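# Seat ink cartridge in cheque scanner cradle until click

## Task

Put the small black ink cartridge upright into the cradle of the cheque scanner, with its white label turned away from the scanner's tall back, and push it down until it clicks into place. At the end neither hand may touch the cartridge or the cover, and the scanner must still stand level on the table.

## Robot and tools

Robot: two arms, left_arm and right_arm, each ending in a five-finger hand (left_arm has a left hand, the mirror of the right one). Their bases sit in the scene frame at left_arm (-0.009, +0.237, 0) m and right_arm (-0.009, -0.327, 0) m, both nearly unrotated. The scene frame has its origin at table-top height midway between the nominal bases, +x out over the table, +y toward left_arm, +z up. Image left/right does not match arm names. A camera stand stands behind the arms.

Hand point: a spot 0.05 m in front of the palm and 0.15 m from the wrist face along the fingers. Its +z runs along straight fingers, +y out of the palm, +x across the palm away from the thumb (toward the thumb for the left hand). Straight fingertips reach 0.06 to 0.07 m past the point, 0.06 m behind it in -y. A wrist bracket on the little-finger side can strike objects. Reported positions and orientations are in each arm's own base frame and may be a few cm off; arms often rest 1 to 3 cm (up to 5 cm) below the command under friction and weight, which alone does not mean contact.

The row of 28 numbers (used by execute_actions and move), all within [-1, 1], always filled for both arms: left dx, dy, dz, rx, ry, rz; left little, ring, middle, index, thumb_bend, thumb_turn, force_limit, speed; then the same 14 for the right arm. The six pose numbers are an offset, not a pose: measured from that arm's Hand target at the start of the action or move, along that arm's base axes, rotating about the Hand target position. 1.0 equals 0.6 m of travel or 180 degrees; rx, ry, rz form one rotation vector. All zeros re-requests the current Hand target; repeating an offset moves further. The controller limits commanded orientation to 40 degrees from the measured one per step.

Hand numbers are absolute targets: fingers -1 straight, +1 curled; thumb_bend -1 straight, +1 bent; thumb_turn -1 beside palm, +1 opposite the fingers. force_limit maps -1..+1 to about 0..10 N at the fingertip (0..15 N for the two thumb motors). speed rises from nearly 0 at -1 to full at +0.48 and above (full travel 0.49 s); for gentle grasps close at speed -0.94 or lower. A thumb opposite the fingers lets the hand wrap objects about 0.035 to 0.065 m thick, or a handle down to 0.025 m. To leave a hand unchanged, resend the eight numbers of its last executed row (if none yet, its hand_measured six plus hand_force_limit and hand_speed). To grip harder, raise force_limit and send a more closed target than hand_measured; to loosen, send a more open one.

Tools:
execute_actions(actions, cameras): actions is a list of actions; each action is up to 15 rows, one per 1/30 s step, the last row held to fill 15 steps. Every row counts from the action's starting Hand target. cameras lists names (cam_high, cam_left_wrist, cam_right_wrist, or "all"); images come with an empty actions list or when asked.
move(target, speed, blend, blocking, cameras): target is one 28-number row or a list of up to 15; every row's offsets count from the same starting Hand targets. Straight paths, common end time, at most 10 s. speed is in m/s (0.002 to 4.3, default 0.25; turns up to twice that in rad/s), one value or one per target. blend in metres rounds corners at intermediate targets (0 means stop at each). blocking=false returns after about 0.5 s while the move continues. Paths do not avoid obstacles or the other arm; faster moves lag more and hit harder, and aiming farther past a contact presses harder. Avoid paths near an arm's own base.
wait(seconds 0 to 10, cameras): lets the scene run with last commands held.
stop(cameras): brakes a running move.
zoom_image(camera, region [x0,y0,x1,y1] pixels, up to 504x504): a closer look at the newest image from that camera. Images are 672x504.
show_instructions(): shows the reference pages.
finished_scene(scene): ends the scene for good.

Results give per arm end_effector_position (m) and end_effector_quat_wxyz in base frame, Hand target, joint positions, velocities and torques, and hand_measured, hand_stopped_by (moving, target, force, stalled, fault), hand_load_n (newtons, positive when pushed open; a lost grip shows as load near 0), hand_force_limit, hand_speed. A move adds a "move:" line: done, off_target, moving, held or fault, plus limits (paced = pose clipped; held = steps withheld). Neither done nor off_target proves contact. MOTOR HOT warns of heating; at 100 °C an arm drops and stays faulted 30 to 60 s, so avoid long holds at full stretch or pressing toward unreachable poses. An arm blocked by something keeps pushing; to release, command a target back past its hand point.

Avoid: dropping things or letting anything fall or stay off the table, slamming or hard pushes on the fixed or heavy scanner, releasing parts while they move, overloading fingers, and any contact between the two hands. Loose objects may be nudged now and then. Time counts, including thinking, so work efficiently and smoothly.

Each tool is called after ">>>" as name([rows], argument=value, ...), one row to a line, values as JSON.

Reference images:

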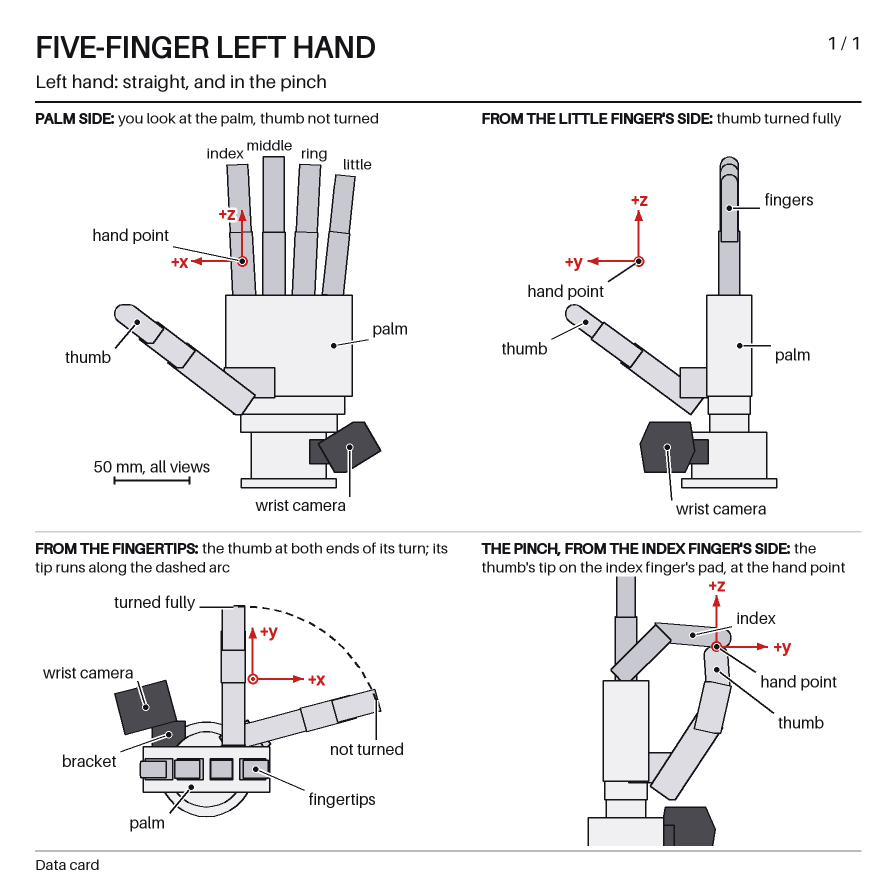

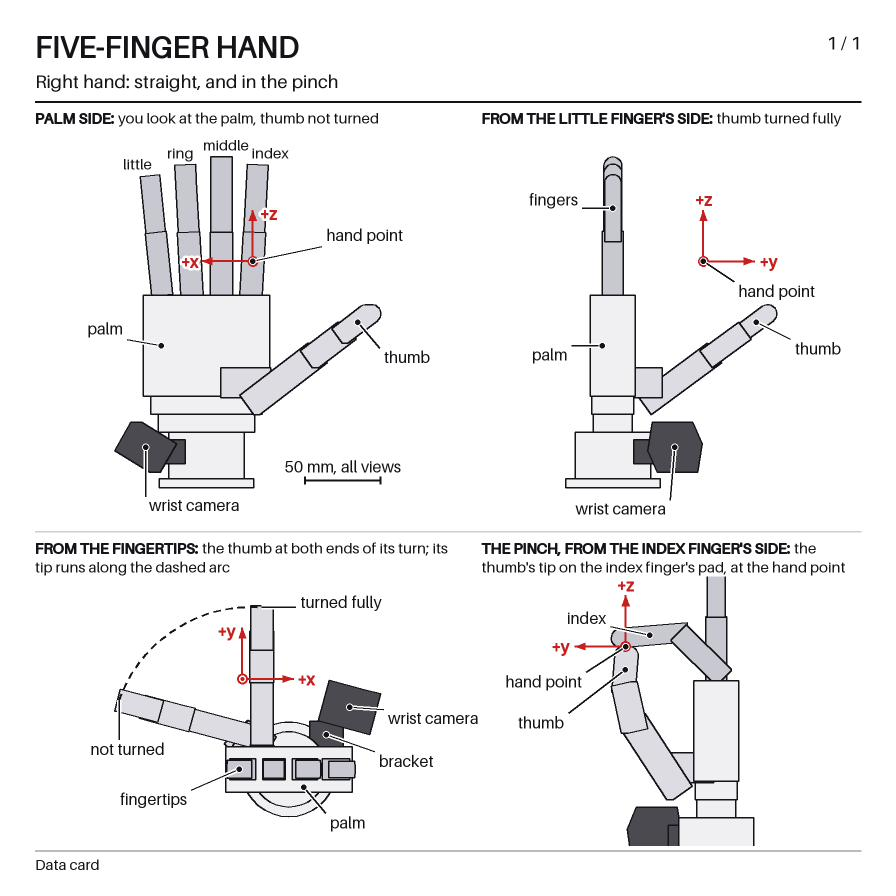

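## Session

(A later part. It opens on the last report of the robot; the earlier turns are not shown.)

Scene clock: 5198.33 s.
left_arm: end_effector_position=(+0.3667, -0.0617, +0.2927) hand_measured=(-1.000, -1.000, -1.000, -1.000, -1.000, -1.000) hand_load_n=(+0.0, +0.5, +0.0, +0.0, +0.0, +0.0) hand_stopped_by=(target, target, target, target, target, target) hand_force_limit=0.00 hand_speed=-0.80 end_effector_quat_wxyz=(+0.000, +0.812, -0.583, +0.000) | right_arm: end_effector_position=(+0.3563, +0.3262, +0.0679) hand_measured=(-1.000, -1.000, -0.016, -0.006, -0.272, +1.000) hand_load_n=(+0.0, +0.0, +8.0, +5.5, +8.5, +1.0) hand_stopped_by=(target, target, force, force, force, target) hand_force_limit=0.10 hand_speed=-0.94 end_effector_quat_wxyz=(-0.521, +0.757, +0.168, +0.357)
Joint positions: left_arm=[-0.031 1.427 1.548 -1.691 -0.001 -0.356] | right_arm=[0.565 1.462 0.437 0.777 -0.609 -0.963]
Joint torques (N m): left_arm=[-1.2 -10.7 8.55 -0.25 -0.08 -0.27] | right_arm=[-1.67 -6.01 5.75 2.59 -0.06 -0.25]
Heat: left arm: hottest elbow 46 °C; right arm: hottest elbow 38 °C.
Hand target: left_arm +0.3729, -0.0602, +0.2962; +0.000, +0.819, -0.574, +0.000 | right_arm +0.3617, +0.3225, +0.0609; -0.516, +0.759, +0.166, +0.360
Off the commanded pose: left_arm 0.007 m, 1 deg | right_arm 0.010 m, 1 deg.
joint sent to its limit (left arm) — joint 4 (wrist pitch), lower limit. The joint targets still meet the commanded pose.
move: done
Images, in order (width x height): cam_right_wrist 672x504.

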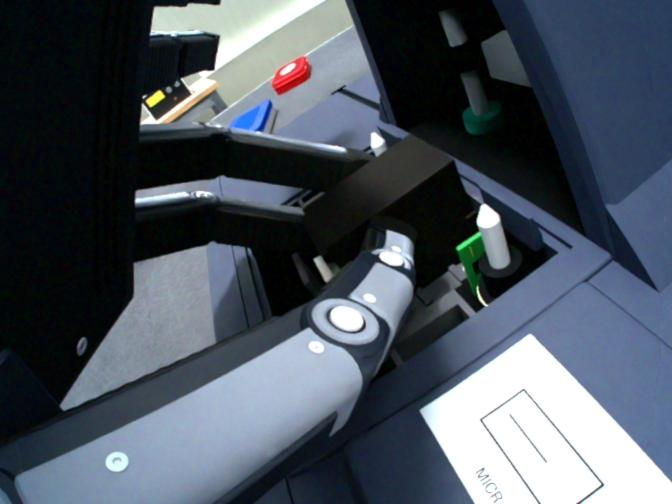

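>>> move([
  [0,0,0,0,0,0,-1,-1,-1,-1,-1,-1,0,-0.8,0.0,0.0,0.01,0,0,0,-1,-1,0.25,0.25,-0.22,1,0.1,-0.94],
  [0,0,0,0,0,0,-1,-1,-1,-1,-1,-1,0,-0.8,0.0,0.0,0.01,0,0,0,-1,-1,-0.2,-0.2,-0.36,1,0.1,-0.9],
], speed=0.04, cameras=["cam_right_wrist"])

>>> zoom_image(camera="cam_right_wrist", region=[290, 110, 542, 299])

Scene clock: 5212.47 s.
left_arm: end_effector_position=(+0.3667, -0.0617, +0.2927) hand_measured=(-1.000, -1.000, -1.000, -1.000, -1.000, -1.000) hand_load_n=(+0.0, +0.0, +0.0, +0.0, +0.0, +0.0) hand_stopped_by=(target, target, target, target, target, target) hand_force_limit=0.00 hand_speed=-0.80 end_effector_quat_wxyz=(+0.000, +0.812, -0.583, +0.000) | right_arm: end_effector_position=(+0.3567, +0.3257, +0.0675) hand_measured=(-1.000, -1.000, -0.200, -0.200, -0.360, +1.000) hand_load_n=(+0.0, +0.0, +0.0, -1.5, -1.5, -0.5) hand_stopped_by=(target, target, target, target, target, target) hand_force_limit=0.10 hand_speed=-0.90 end_effector_quat_wxyz=(-0.520, +0.757, +0.169, +0.358)
Joint positions: left_arm=[-0.031 1.427 1.548 -1.691 -0.001 -0.356] | right_arm=[0.565 1.462 0.437 0.775 -0.607 -0.967]
Joint torques (N m): left_arm=[-0.91 -9.76 8.57 -0.21 -0.03 -0.22] | right_arm=[-1.96 -7.65 6.08 1.62 -0.13 -0.19]
Heat: left arm: hottest elbow 46 °C; right arm: hottest elbow 38 °C.
Hand target: left_arm +0.3729, -0.0602, +0.2962; +0.000, +0.819, -0.574, +0.000 | right_arm +0.3617, +0.3225, +0.0669; -0.516, +0.759, +0.166, +0.360
Off the commanded pose: left_arm 0.007 m, 1 deg | right_arm 0.006 m, 1 deg.
joint sent to its limit (left arm) — joint 4 (wrist pitch), lower limit. The joint targets still meet the commanded pose.
move: done
Images, in order (width x height): cam_right_wrist 672x504.

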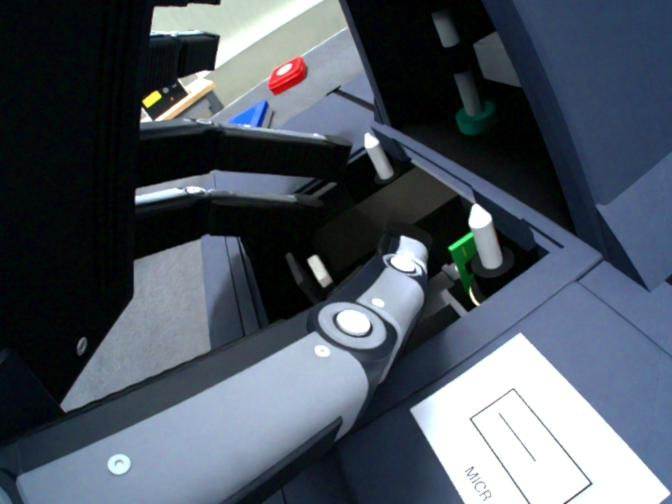

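Scaled by 2.000 from the camera's 672x504 image, which has a finer 960x720 frame.

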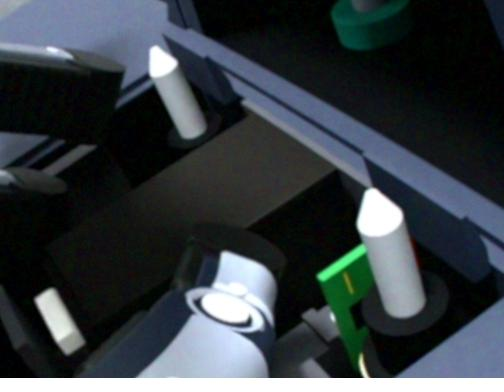

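>>> move([
  [0,0,0,0,0,0,-1,-1,-1,-1,-1,-1,0,-0.8,0.008,0.003,0.06,0,0,0,-1,-1,-0.2,-0.2,-0.36,1,0.1,-0.9],
  [0,0,0,0,0,0,-1,-1,-1,-1,-1,-1,0,-0.8,-0.01,0.003,0.2,0,0,0,-1,-1,-0.2,-0.2,-0.36,1,0.1,-0.9],
], speed=[0.06,0.12], cameras=["cam_right_wrist", "cam_left_wrist"])

>>> zoom_image(camera="cam_right_wrist", region=[360, 240, 612, 429])

Scene clock: 5226.03 s.
left_arm: end_effector_position=(+0.3667, -0.0617, +0.2927) hand_measured=(-1.000, -1.000, -1.000, -1.000, -1.000, -1.000) hand_load_n=(+0.0, +0.0, +0.0, +0.0, -0.5, +0.0) hand_stopped_by=(target, target, target, target, target, target) hand_force_limit=0.00 hand_speed=-0.80 end_effector_quat_wxyz=(+0.000, +0.812, -0.583, +0.000) | right_arm: end_effector_position=(+0.3429, +0.3137, +0.1583) hand_measured=(-1.000, -1.000, -0.200, -0.200, -0.360, +1.000) hand_load_n=(+0.0, +0.0, +0.0, +0.0, +0.0, +0.5) hand_stopped_by=(target, target, target, target, target, target) hand_force_limit=0.10 hand_speed=-0.90 end_effector_quat_wxyz=(-0.509, +0.773, +0.159, +0.343)
Joint positions: left_arm=[-0.031 1.427 1.548 -1.691 -0.001 -0.356] | right_arm=[0.564 1.11 0.53 0.278 -0.595 -0.969]
Joint torques (N m): left_arm=[-1.03 -10.23 8.66 -0.23 0.03 -0.16] | right_arm=[-1.03 -6.18 11.95 1.66 -0.07 -0.11]
Heat: left arm: hottest elbow 46 °C; right arm: hottest elbow 38 °C.
Hand target: left_arm +0.3729, -0.0602, +0.2962; +0.000, +0.819, -0.574, +0.000 | right_arm +0.3559, +0.3242, +0.1869; -0.516, +0.759, +0.166, +0.360
Off the commanded pose: left_arm 0.007 m, 1 deg | right_arm 0.033 m, 3 deg.
joint sent to its limit (left arm) — joint 4 (wrist pitch), lower limit. The joint targets still meet the commanded pose.
move: off_target (right_arm)
Images, in order (width x height): cam_left_wrist 672x504, cam_right_wrist 672x504.

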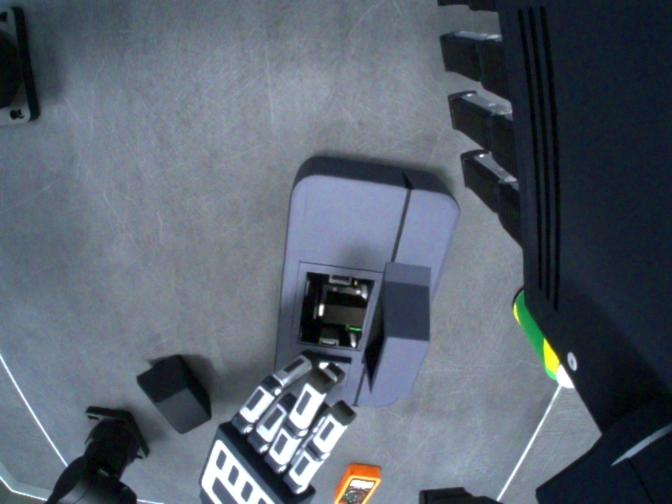

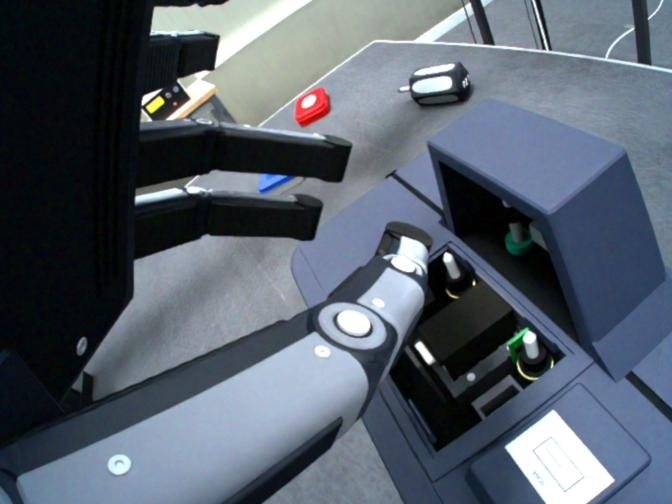

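Scaled by 2.000 from the camera's 672x504 image, which has a finer 960x720 frame.

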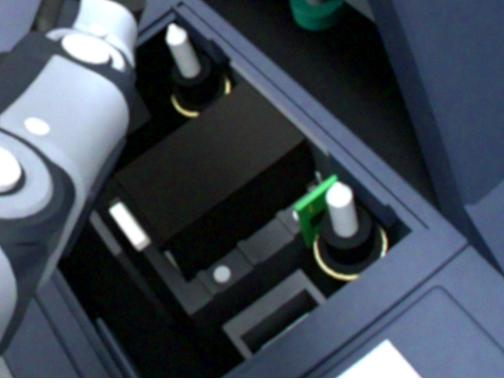

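>>> zoom_image(camera="cam_left_wrist", region=[280, 250, 400, 340])

>>> zoom_image(camera="cam_right_wrist", region=[400, 260, 540, 365])

Scaled by 4.200 from the camera's 672x504 image, which has a finer 960x720 frame.

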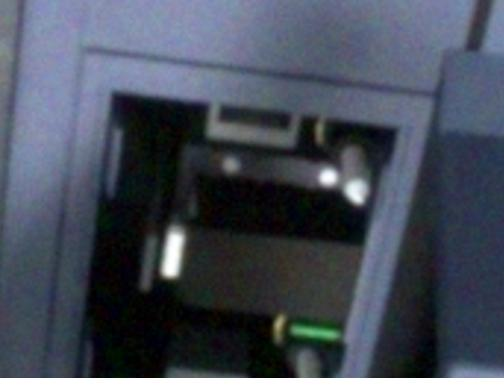

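Scaled by 3.600 from the camera's 672x504 image, which has a finer 960x720 frame.

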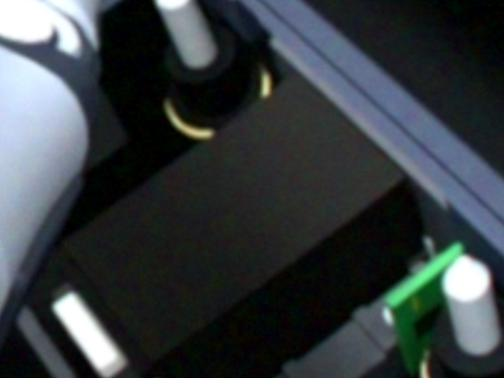

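>>> move(target=[0,0,0,0,0,0,-1,-1,-1,-1,-1,-1,0,-0.8,-0.03,-0.06,0.03,0,0,0,0.5,0.5,0.5,0.5,-0.8,-1,0.1,0], speed=0.12, cameras=["cam_right_wrist"])

>>> zoom_image(camera="cam_right_wrist", region=[400, 280, 568, 406])

Scene clock: 5325.97 s.
left_arm: end_effector_position=(+0.3667, -0.0617, +0.2927) hand_measured=(-1.000, -1.000, -1.000, -1.000, -1.000, -1.000) hand_load_n=(+0.0, +0.0, +0.0, +0.0, +0.0, +0.0) hand_stopped_by=(target, target, target, target, target, target) hand_force_limit=0.00 hand_speed=-0.80 end_effector_quat_wxyz=(+0.000, +0.812, -0.583, +0.000) | right_arm: end_effector_position=(+0.3299, +0.2902, +0.1941) hand_measured=(+0.500, +0.500, +0.500, +0.500, -0.800, -1.000) hand_load_n=(+0.0, +0.0, +0.0, +0.0, +0.0, +0.0) hand_stopped_by=(target, target, target, target, target, target) hand_force_limit=0.10 hand_speed=0.00 end_effector_quat_wxyz=(-0.517, +0.763, +0.165, +0.350)
Joint positions: left_arm=[-0.031 1.427 1.548 -1.691 -0.001 -0.356] | right_arm=[0.509 0.963 0.53 0.151 -0.66 -0.984]
Joint torques (N m): left_arm=[-2.08 -9.99 8.51 -0.27 -0.02 -0.24] | right_arm=[-1.79 -4.19 10.09 1.62 -0.26 -0.23]
Heat: left arm: hottest elbow 46 °C; right arm: hottest elbow 50 °C.
Hand target: left_arm +0.3729, -0.0602, +0.2962; +0.000, +0.819, -0.574, +0.000 | right_arm +0.3378, +0.2883, +0.2051; -0.516, +0.759, +0.166, +0.360
Off the commanded pose: left_arm 0.007 m, 1 deg | right_arm 0.014 m, 1 deg.
joint sent to its limit (left arm) — joint 4 (wrist pitch), lower limit. The joint targets still meet the commanded pose.
move: off_target (right_arm)
Images, in order (width x height): cam_right_wrist 672x504.

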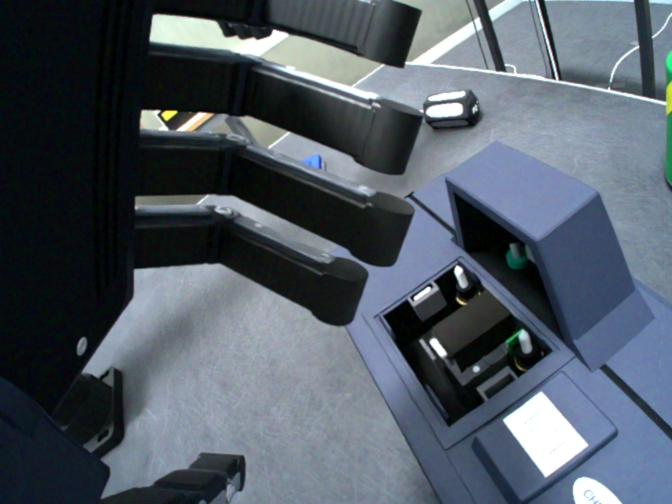

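Scaled by 3.000 from the camera's 672x504 image, which has a finer 960x720 frame.

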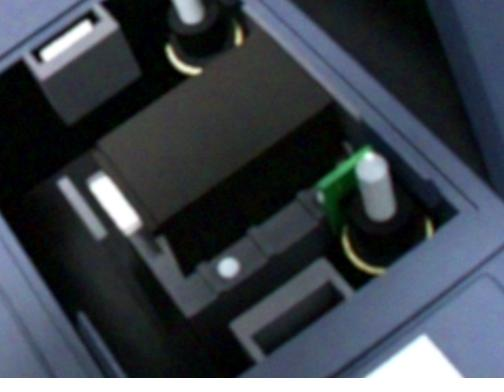

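>>> move(target=[0,0,0,0,0,0,0.9,0.9,-1,-1,-0.2,1,0,-0.3,-0.055,-0.155,-0.01,0,0,0,0.5,0.5,0.5,0.5,-0.8,-1,0.1,0], speed=0.15, cameras=["cam_right_wrist","cam_left_wrist"])

Scene clock: 5425.33 s.
left_arm: end_effector_position=(+0.3666, -0.0617, +0.2927) hand_measured=(+0.900, +0.900, -1.000, -1.000, -0.200, +1.000) hand_load_n=(+0.0, +0.0, +0.0, +0.0, +0.0, +0.0) hand_stopped_by=(target, target, target, target, target, target) hand_force_limit=0.00 hand_speed=-0.30 end_effector_quat_wxyz=(+0.000, +0.813, -0.583, -0.001) | right_arm: end_effector_position=(+0.3028, +0.1979, +0.1959) hand_measured=(+0.500, +0.500, +0.500, +0.500, -0.800, -1.000) hand_load_n=(+0.0, +0.0, +0.0, +0.0, +0.0, +0.0) hand_stopped_by=(target, target, target, target, target, target) hand_force_limit=0.10 hand_speed=0.00 end_effector_quat_wxyz=(-0.518, +0.760, +0.165, +0.355)
Joint positions: left_arm=[-0.031 1.427 1.548 -1.692 -0.001 -0.358] | right_arm=[0.199 0.726 0.442 -0.086 -0.951 -1.12]
Joint torques (N m): left_arm=[-1.32 -10.05 8.31 -0.24 -0.02 -0.18] | right_arm=[-1.85 -2.08 9.26 1.44 -0.4 -0.22]
Heat: left arm: hottest elbow 46 °C; right arm: hottest elbow 48 °C.
Hand target: left_arm +0.3729, -0.0602, +0.2962; +0.000, +0.819, -0.574, +0.000 | right_arm +0.3048, +0.1952, +0.1989; -0.516, +0.759, +0.166, +0.360
Off the commanded pose: left_arm 0.007 m, 1 deg | right_arm 0.005 m, 1 deg.
joint sent to its limit (left arm) — joint 4 (wrist pitch), lower limit. The joint targets still meet the commanded pose.
move: done
Images, in order (width x height): cam_left_wrist 672x504, cam_right_wrist 672x504.

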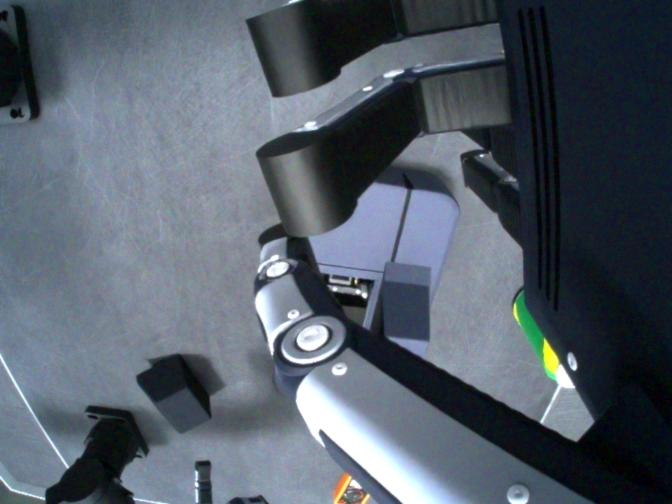

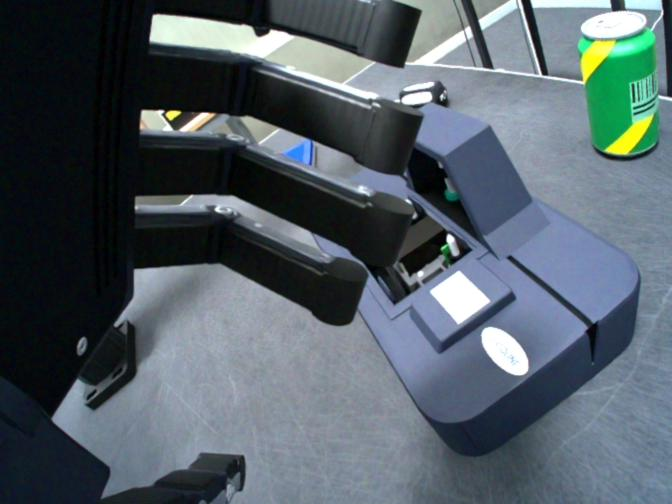

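>>> move(target=[0,0,0,0,0,0,0.9,0.9,-1,-1,-1,-1,0,-0.3,-0.08,-0.045,0,0,0,0,-1,-1,-1,-1,-0.8,-1,0.1,0], speed=0.15, cameras=["cam_right_wrist","cam_left_wrist"])

Scene clock: 5464.83 s.
left_arm: end_effector_position=(+0.3666, -0.0618, +0.2927) hand_measured=(+0.900, +0.900, -1.000, -1.000, -1.000, -1.000) hand_load_n=(+0.0, +0.0, +0.0, +0.0, +0.0, +0.0) hand_stopped_by=(target, target, target, target, target, target) hand_force_limit=0.00 hand_speed=-0.30 end_effector_quat_wxyz=(+0.000, +0.813, -0.583, -0.001) | right_arm: end_effector_position=(+0.2540, +0.1718, +0.1984) hand_measured=(-1.000, -1.000, -1.000, -1.000, -0.800, -1.000) hand_load_n=(+0.0, +0.0, +0.0, +0.0, +0.5, +0.0) hand_stopped_by=(target, target, target, target, target, target) hand_force_limit=0.10 hand_speed=0.00 end_effector_quat_wxyz=(-0.519, +0.758, +0.169, +0.358)
Joint positions: left_arm=[-0.031 1.427 1.548 -1.692 -0.001 -0.358] | right_arm=[0.101 0.489 0.391 -0.325 -1.047 -1.195]
Joint torques (N m): left_arm=[-1.2 -10.52 8.57 -0.12 0.01 -0.22] | right_arm=[-2.2 1.14 9.44 1.42 -0.48 -0.18]
Heat: left arm: hottest elbow 46 °C; right arm: hottest elbow 47 °C.
Hand target: left_arm +0.3729, -0.0601, +0.2962; +0.000, +0.819, -0.574, +0.000 | right_arm +0.2568, +0.1683, +0.1989; -0.516, +0.759, +0.166, +0.360
Off the commanded pose: left_arm 0.007 m, 1 deg | right_arm 0.005 m, 1 deg.
joint sent to its limit (left arm) — joint 4 (wrist pitch), lower limit. The joint targets still meet the commanded pose.
move: done
Images, in order (width x height): cam_left_wrist 672x504, cam_right_wrist 672x504.

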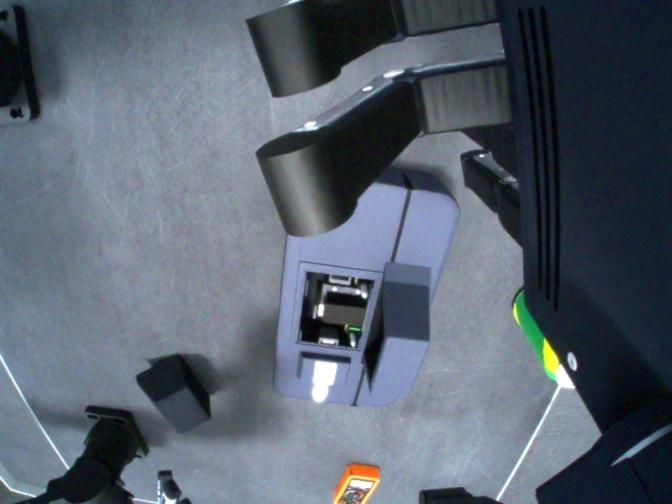

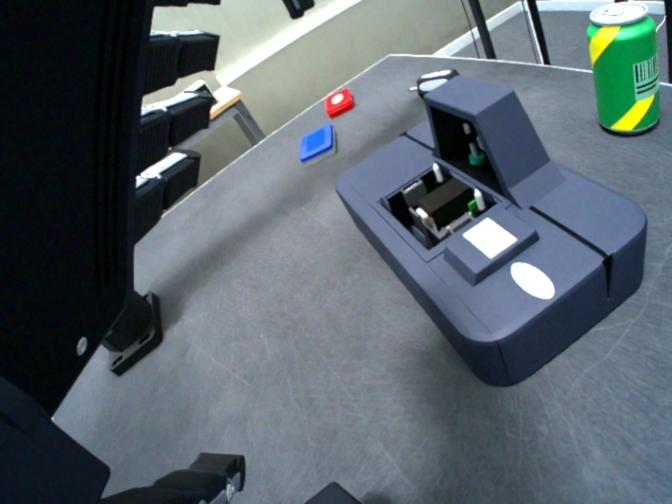

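>>> zoom_image(camera="cam_left_wrist", region=[280, 250, 400, 340])

>>> zoom_image(camera="cam_right_wrist", region=[370, 140, 514, 248])

Scaled by 4.200 from the camera's 672x504 image, which has a finer 960x720 frame.

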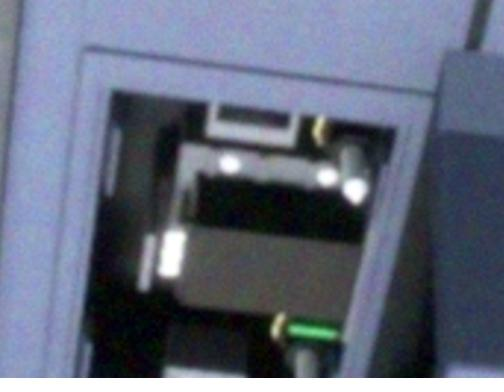

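Scaled by 3.500 from the camera's 672x504 image, which has a finer 960x720 frame.

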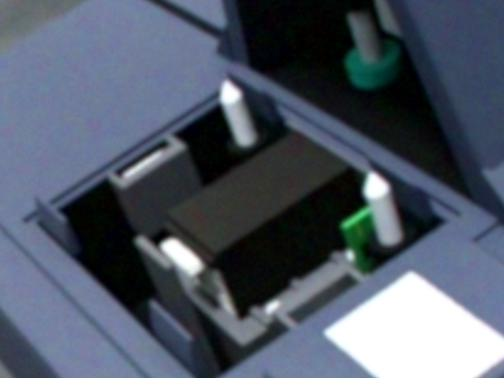

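>>> move(target=[-0.052,-0.36,-0.035,0,0,0,0.9,0.9,-1,-1,-1,-1,0,-0.3,0,0,0,0,0,0,-1,-1,-1,-1,-0.8,-1,0.1,0], speed=0.15, cameras=["all"])

Scene clock: 5527.63 s.
left_arm: end_effector_position=(+0.3264, -0.2681, +0.2612) hand_measured=(+0.900, +0.900, -1.000, -1.000, -1.000, -1.000) hand_load_n=(+0.0, +0.5, +0.5, +0.0, +0.0, +0.0) hand_stopped_by=(target, target, target, target, target, target) hand_force_limit=0.00 hand_speed=-0.30 end_effector_quat_wxyz=(+0.004, +0.813, -0.581, -0.025) | right_arm: end_effector_position=(+0.2540, +0.1718, +0.1984) hand_measured=(-1.000, -1.000, -1.000, -1.000, -0.800, -1.000) hand_load_n=(+0.0, +0.0, -0.5, +0.0, +0.0, +0.0) hand_stopped_by=(target, target, target, target, target, target) hand_force_limit=0.10 hand_speed=0.00 end_effector_quat_wxyz=(-0.519, +0.758, +0.169, +0.358)
Joint positions: left_arm=[-0.529 1.505 1.545 -1.66 0.003 -0.859] | right_arm=[0.101 0.489 0.391 -0.325 -1.047 -1.195]
Joint torques (N m): left_arm=[-1.44 -11.69 10.41 0.44 -0.11 -0.23] | right_arm=[-2.14 1.38 9.47 1.37 -0.48 -0.18]
Heat: left arm: hottest elbow 46 °C; right arm: hottest elbow 48 °C.
Hand target: left_arm +0.3417, -0.2762, +0.2752; +0.000, +0.819, -0.574, +0.000 | right_arm +0.2568, +0.1683, +0.1989; -0.516, +0.759, +0.166, +0.360
Off the commanded pose: left_arm 0.022 m, 3 deg | right_arm 0.004 m, 1 deg.
move: off_target (left_arm)

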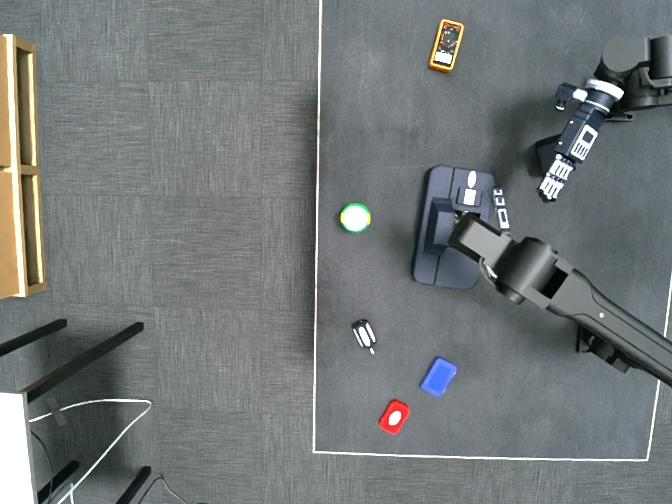

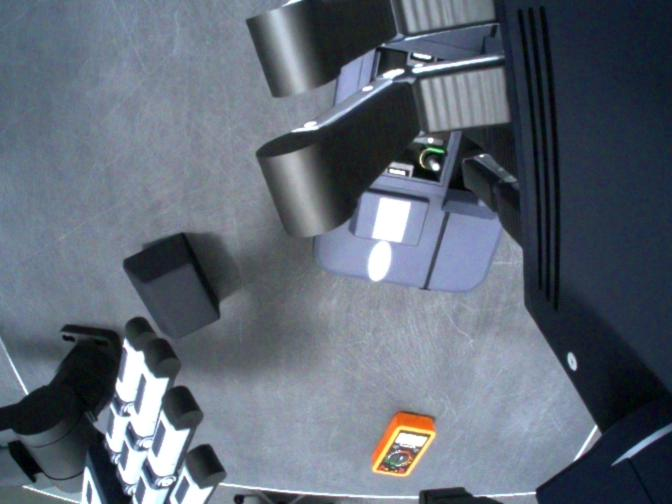

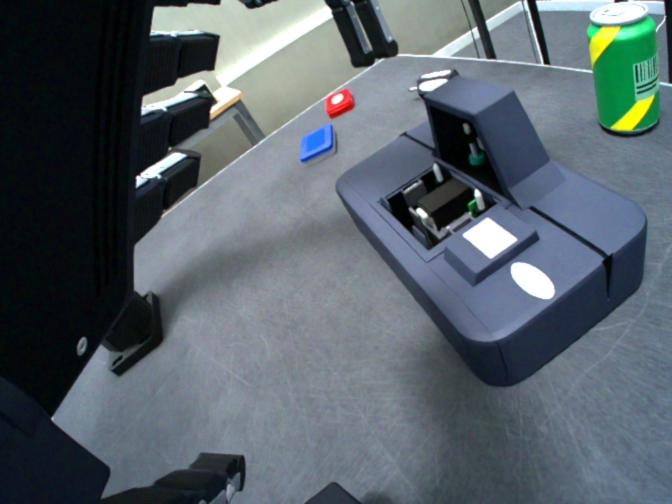

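>>> zoom_image(camera="cam_right_wrist", region=[300, 0, 560, 260])

>>> zoom_image(camera="cam_left_wrist", region=[330, 20, 540, 230])

Scaled by 1.938 from the camera's 672x504 image, which has a finer 960x720 frame.

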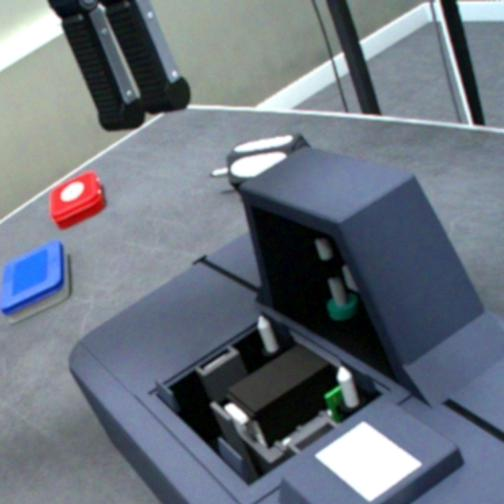

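Scaled by 2.400 from the camera's 672x504 image, which has a finer 960x720 frame.

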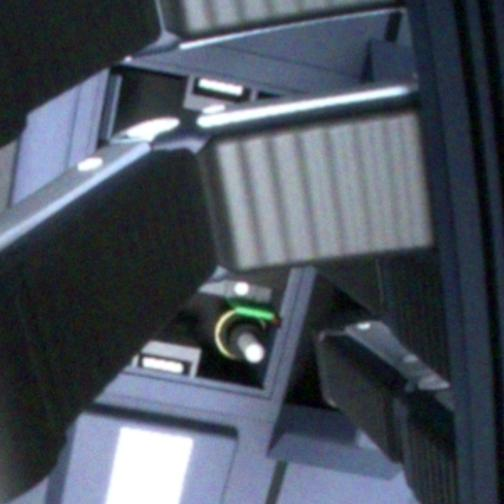

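>>> move(target=[0.02,-0.015,-0.02,0,0,0,-1,-1,-1,-1,-1,-1,0,-0.3,0,0,0,0,0,0,-1,-1,-1,-1,-0.8,-1,0.1,0], speed=0.1, cameras=["cam_left_wrist","cam_right_wrist"])

Scene clock: 5607.63 s.
left_arm: end_effector_position=(+0.3390, -0.2755, +0.2492) hand_measured=(-1.000, -1.000, -1.000, -1.000, -1.000, -1.000) hand_load_n=(+0.0, +0.0, +0.0, +0.0, +0.0, +0.0) hand_stopped_by=(target, target, target, target, target, target) hand_force_limit=0.00 hand_speed=-0.30 end_effector_quat_wxyz=(+0.004, +0.815, -0.579, -0.025) | right_arm: end_effector_position=(+0.2540, +0.1718, +0.1984) hand_measured=(-1.000, -1.000, -1.000, -1.000, -0.800, -1.000) hand_load_n=(+0.0, +0.0, +0.0, +0.0, +0.0, +0.0) hand_stopped_by=(target, target, target, target, target, target) hand_force_limit=0.10 hand_speed=0.00 end_effector_quat_wxyz=(-0.519, +0.758, +0.169, +0.358)
Joint positions: left_arm=[-0.529 1.542 1.555 -1.634 0.003 -0.864] | right_arm=[0.101 0.489 0.391 -0.325 -1.047 -1.195]
Joint torques (N m): left_arm=[-2.61 -12.45 10.43 0.43 -0.05 -0.16] | right_arm=[-2.26 1.14 9.4 1.39 -0.49 -0.21]
Heat: left arm: hottest elbow 56 °C; right arm: hottest elbow 48 °C.
Hand target: left_arm +0.3536, -0.2852, +0.2631; +0.000, +0.819, -0.574, +0.000 | right_arm +0.2568, +0.1683, +0.1989; -0.516, +0.759, +0.166, +0.360
Off the commanded pose: left_arm 0.023 m, 3 deg | right_arm 0.004 m, 1 deg.
move: off_target (left_arm)
Images, in order (width x height): cam_left_wrist 672x504, cam_right_wrist 672x504.

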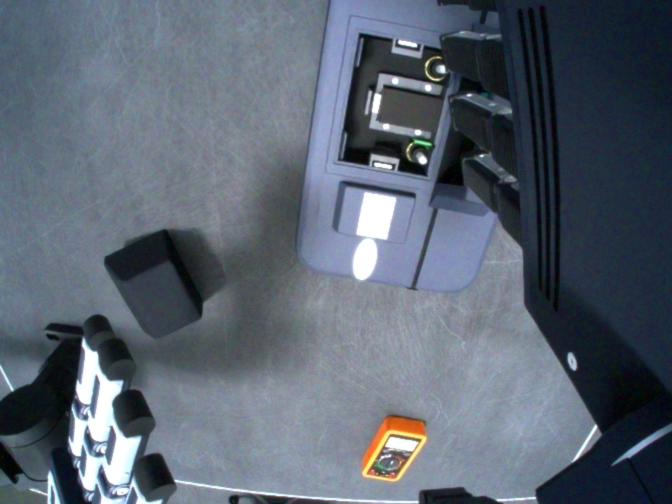

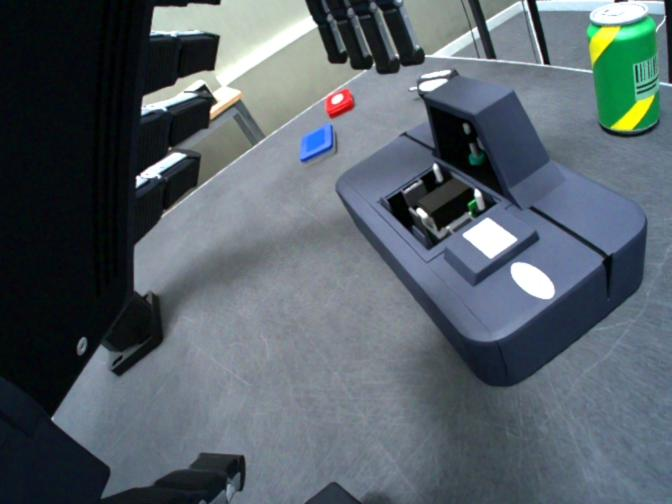

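>>> zoom_image(camera="cam_left_wrist", region=[320, 10, 520, 210])

>>> zoom_image(camera="cam_right_wrist", region=[290, 0, 530, 240])

Scaled by 2.520 from the camera's 672x504 image, which has a finer 960x720 frame.

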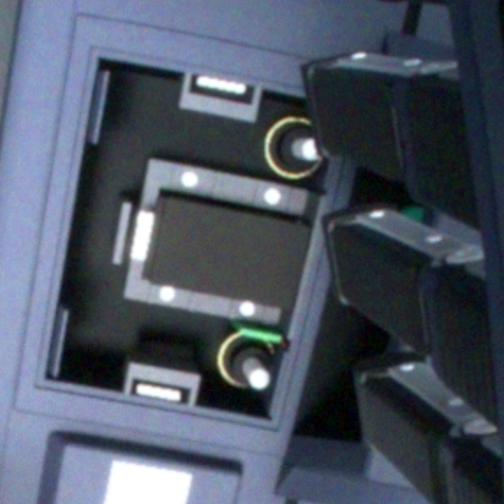

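Scaled by 2.100 from the camera's 672x504 image, which has a finer 960x720 frame.

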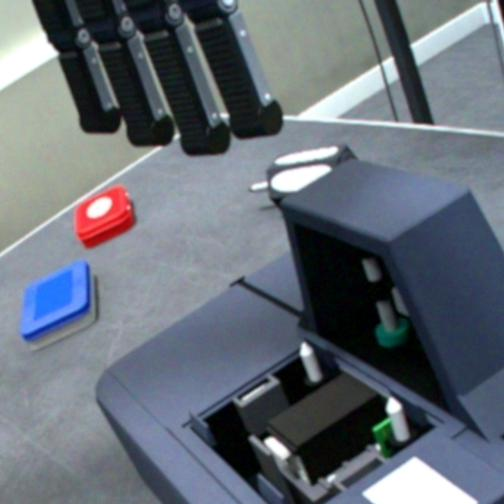

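>>> move(target=[-0.003,0,-0.118,0,0,0,0.9,0.9,-1,0.9,-1,-1,0,-0.3,0,0,0,0,0,0,-1,-1,-1,-1,-0.8,-1,0.1,0], speed=0.08, cameras=["cam_left_wrist","cam_right_wrist"])

Scene clock: 5672.33 s.
left_arm: end_effector_position=(+0.3487, -0.2812, +0.1966) hand_measured=(+0.900, +0.900, -1.000, +0.900, -1.000, -1.000) hand_load_n=(+0.0, +0.0, +0.0, +0.0, -0.5, +0.0) hand_stopped_by=(target, target, target, target, target, target) hand_force_limit=0.00 hand_speed=-0.30 end_effector_quat_wxyz=(+0.001, +0.815, -0.579, -0.001) | right_arm: end_effector_position=(+0.2540, +0.1718, +0.1984) hand_measured=(-1.000, -1.000, -1.000, -1.000, -0.800, -1.000) hand_load_n=(-0.5, +0.0, +0.0, +0.0, +0.0, +0.0) hand_stopped_by=(target, target, target, target, target, target) hand_force_limit=0.10 hand_speed=0.00 end_effector_quat_wxyz=(-0.519, +0.758, +0.169, +0.358)
Joint positions: left_arm=[-0.529 1.545 1.424 -1.451 0.002 -0.865] | right_arm=[0.101 0.489 0.391 -0.325 -1.047 -1.195]
Joint torques (N m): left_arm=[-1.67 -12.22 7.15 0.55 -0.08 -0.29] | right_arm=[-2.32 0.91 9.5 1.36 -0.49 -0.22]
Heat: left arm: hottest elbow 57 °C; right arm: hottest elbow 48 °C.
Hand target: left_arm +0.3519, -0.2852, +0.1924; +0.000, +0.819, -0.574, +0.000 | right_arm +0.2568, +0.1683, +0.1989; -0.516, +0.759, +0.166, +0.360
Off the commanded pose: left_arm 0.007 m, 1 deg | right_arm 0.004 m, 1 deg.
move: done
Images, in order (width x height): cam_left_wrist 672x504, cam_right_wrist 672x504.

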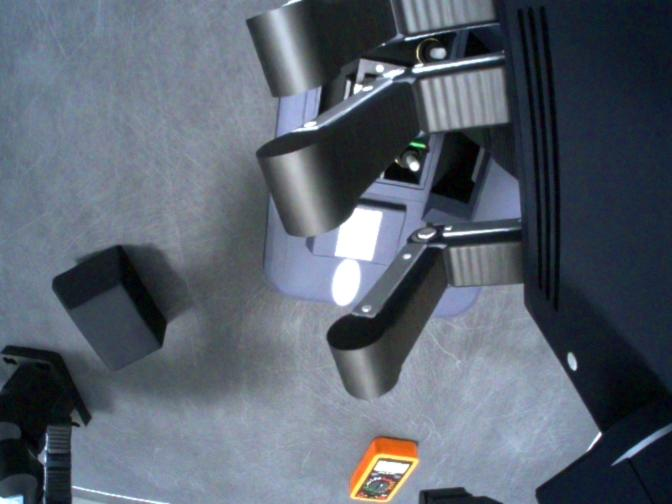

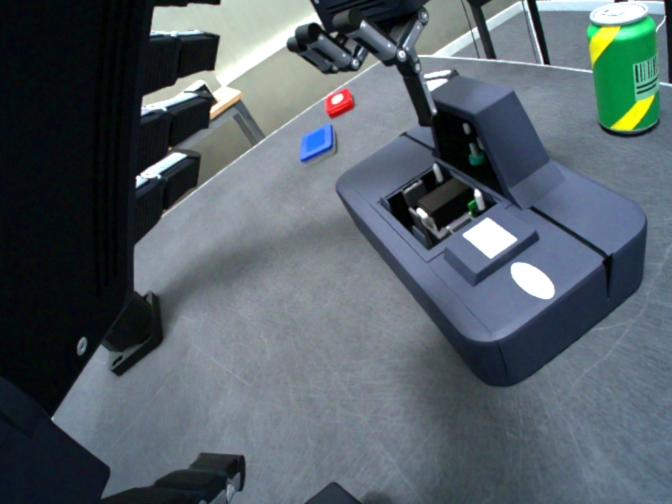

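>>> zoom_image(camera="cam_right_wrist", region=[370, 60, 530, 260])

>>> zoom_image(camera="cam_left_wrist", region=[310, 10, 530, 230])

Scaled by 2.520 from the camera's 672x504 image, which has a finer 960x720 frame.

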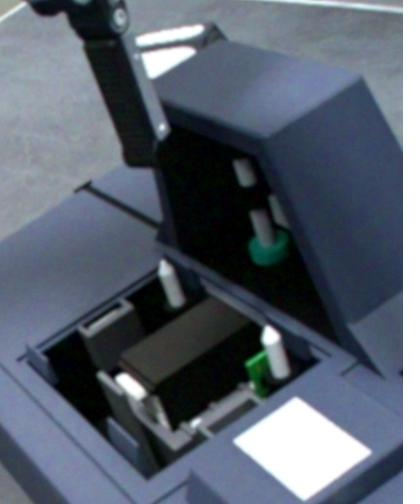

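Scaled by 2.291 from the camera's 672x504 image, which has a finer 960x720 frame.

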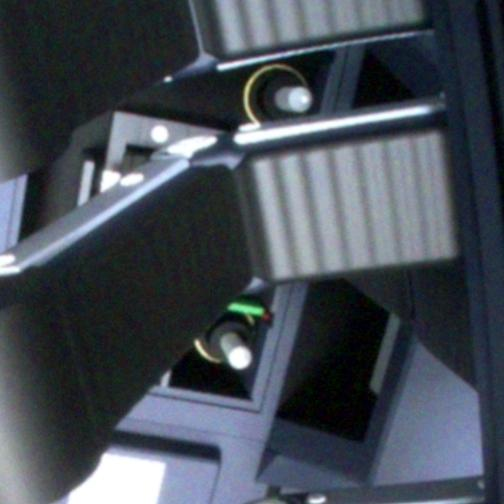

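>>> move([
  [-0.03,0.006,0,0,0,0,0.9,0.9,-1,0.9,-1,-1,0,-0.3,0,0,0,0,0,0,-1,-1,-1,-1,-0.8,-1,0.1,0],
  [-0.03,0.006,-0.05,0,0,0,0.9,0.9,-1,0.9,-1,-1,0,-0.3,0,0,0,0,0,0,-1,-1,-1,-1,-0.8,-1,0.1,0],
], speed=0.06, cameras=["cam_left_wrist","cam_right_wrist"])

>>> zoom_image(camera="cam_right_wrist", region=[370, 60, 530, 260])

>>> zoom_image(camera="cam_left_wrist", region=[310, 10, 530, 230])

Scene clock: 5696.27 s.
left_arm: end_effector_position=(+0.3325, -0.2772, +0.1611) hand_measured=(+0.900, +0.900, -1.000, +0.900, -1.000, -1.000) hand_load_n=(+0.0, +0.0, +0.0, +0.5, +0.0, +0.0) hand_stopped_by=(target, target, target, target, target, target) hand_force_limit=0.00 hand_speed=-0.30 end_effector_quat_wxyz=(+0.002, +0.816, -0.578, -0.007) | right_arm: end_effector_position=(+0.2540, +0.1718, +0.1984) hand_measured=(-1.000, -1.000, -1.000, -1.000, -0.800, -1.000) hand_load_n=(+0.0, +0.0, +0.0, -0.5, +0.0, -0.5) hand_stopped_by=(target, target, target, target, target, target) hand_force_limit=0.10 hand_speed=0.00 end_effector_quat_wxyz=(-0.519, +0.758, +0.169, +0.358)
Joint positions: left_arm=[-0.54 1.528 1.309 -1.367 0.002 -0.879] | right_arm=[0.101 0.489 0.391 -0.325 -1.047 -1.195]
Joint torques (N m): left_arm=[-2.26 -12.86 6.98 0.64 -0.1 -0.2] | right_arm=[-2.32 0.97 9.42 1.44 -0.48 -0.2]
Heat: left arm: hottest elbow 50 °C; right arm: hottest elbow 48 °C.
Hand target: left_arm +0.3339, -0.2816, +0.1623; +0.000, +0.819, -0.574, +0.000 | right_arm +0.2568, +0.1683, +0.1989; -0.516, +0.759, +0.166, +0.360
Off the commanded pose: left_arm 0.005 m, 1 deg | right_arm 0.004 m, 1 deg.
move: done
Images, in order (width x height): cam_left_wrist 672x504, cam_right_wrist 672x504.

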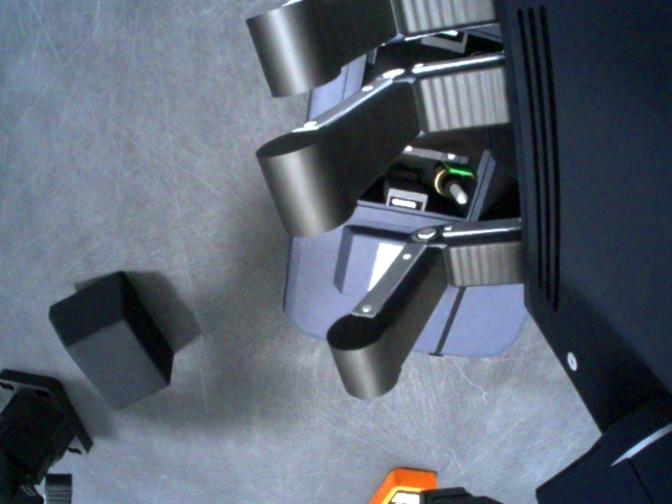

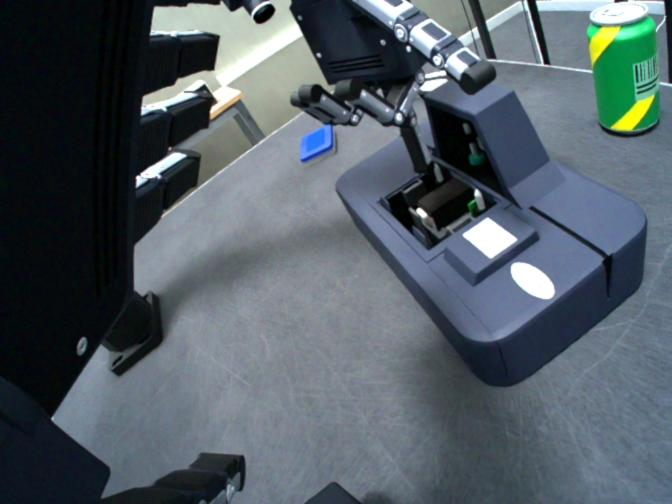

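Scaled by 2.520 from the camera's 672x504 image, which has a finer 960x720 frame.

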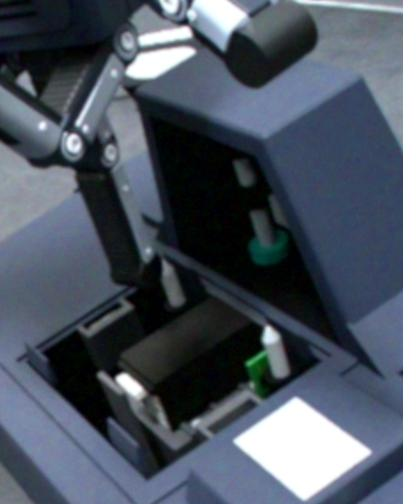

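Scaled by 2.291 from the camera's 672x504 image, which has a finer 960x720 frame.

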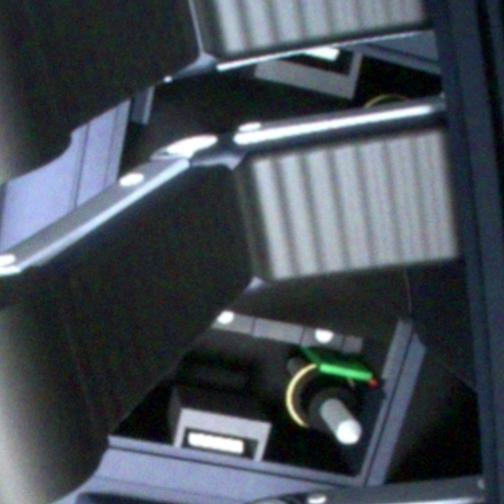

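>>> zoom_image(camera="cam_right_wrist", region=[395, 110, 475, 210])

Scaled by 5.040 from the camera's 672x504 image, which has a finer 960x720 frame.

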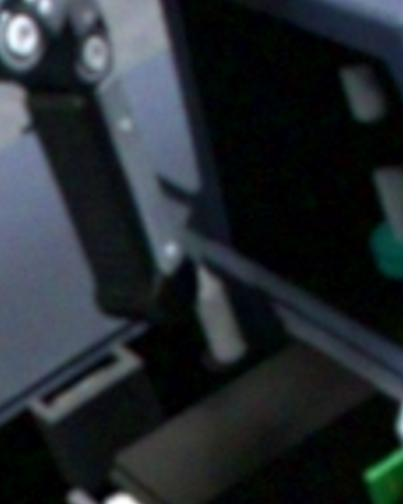

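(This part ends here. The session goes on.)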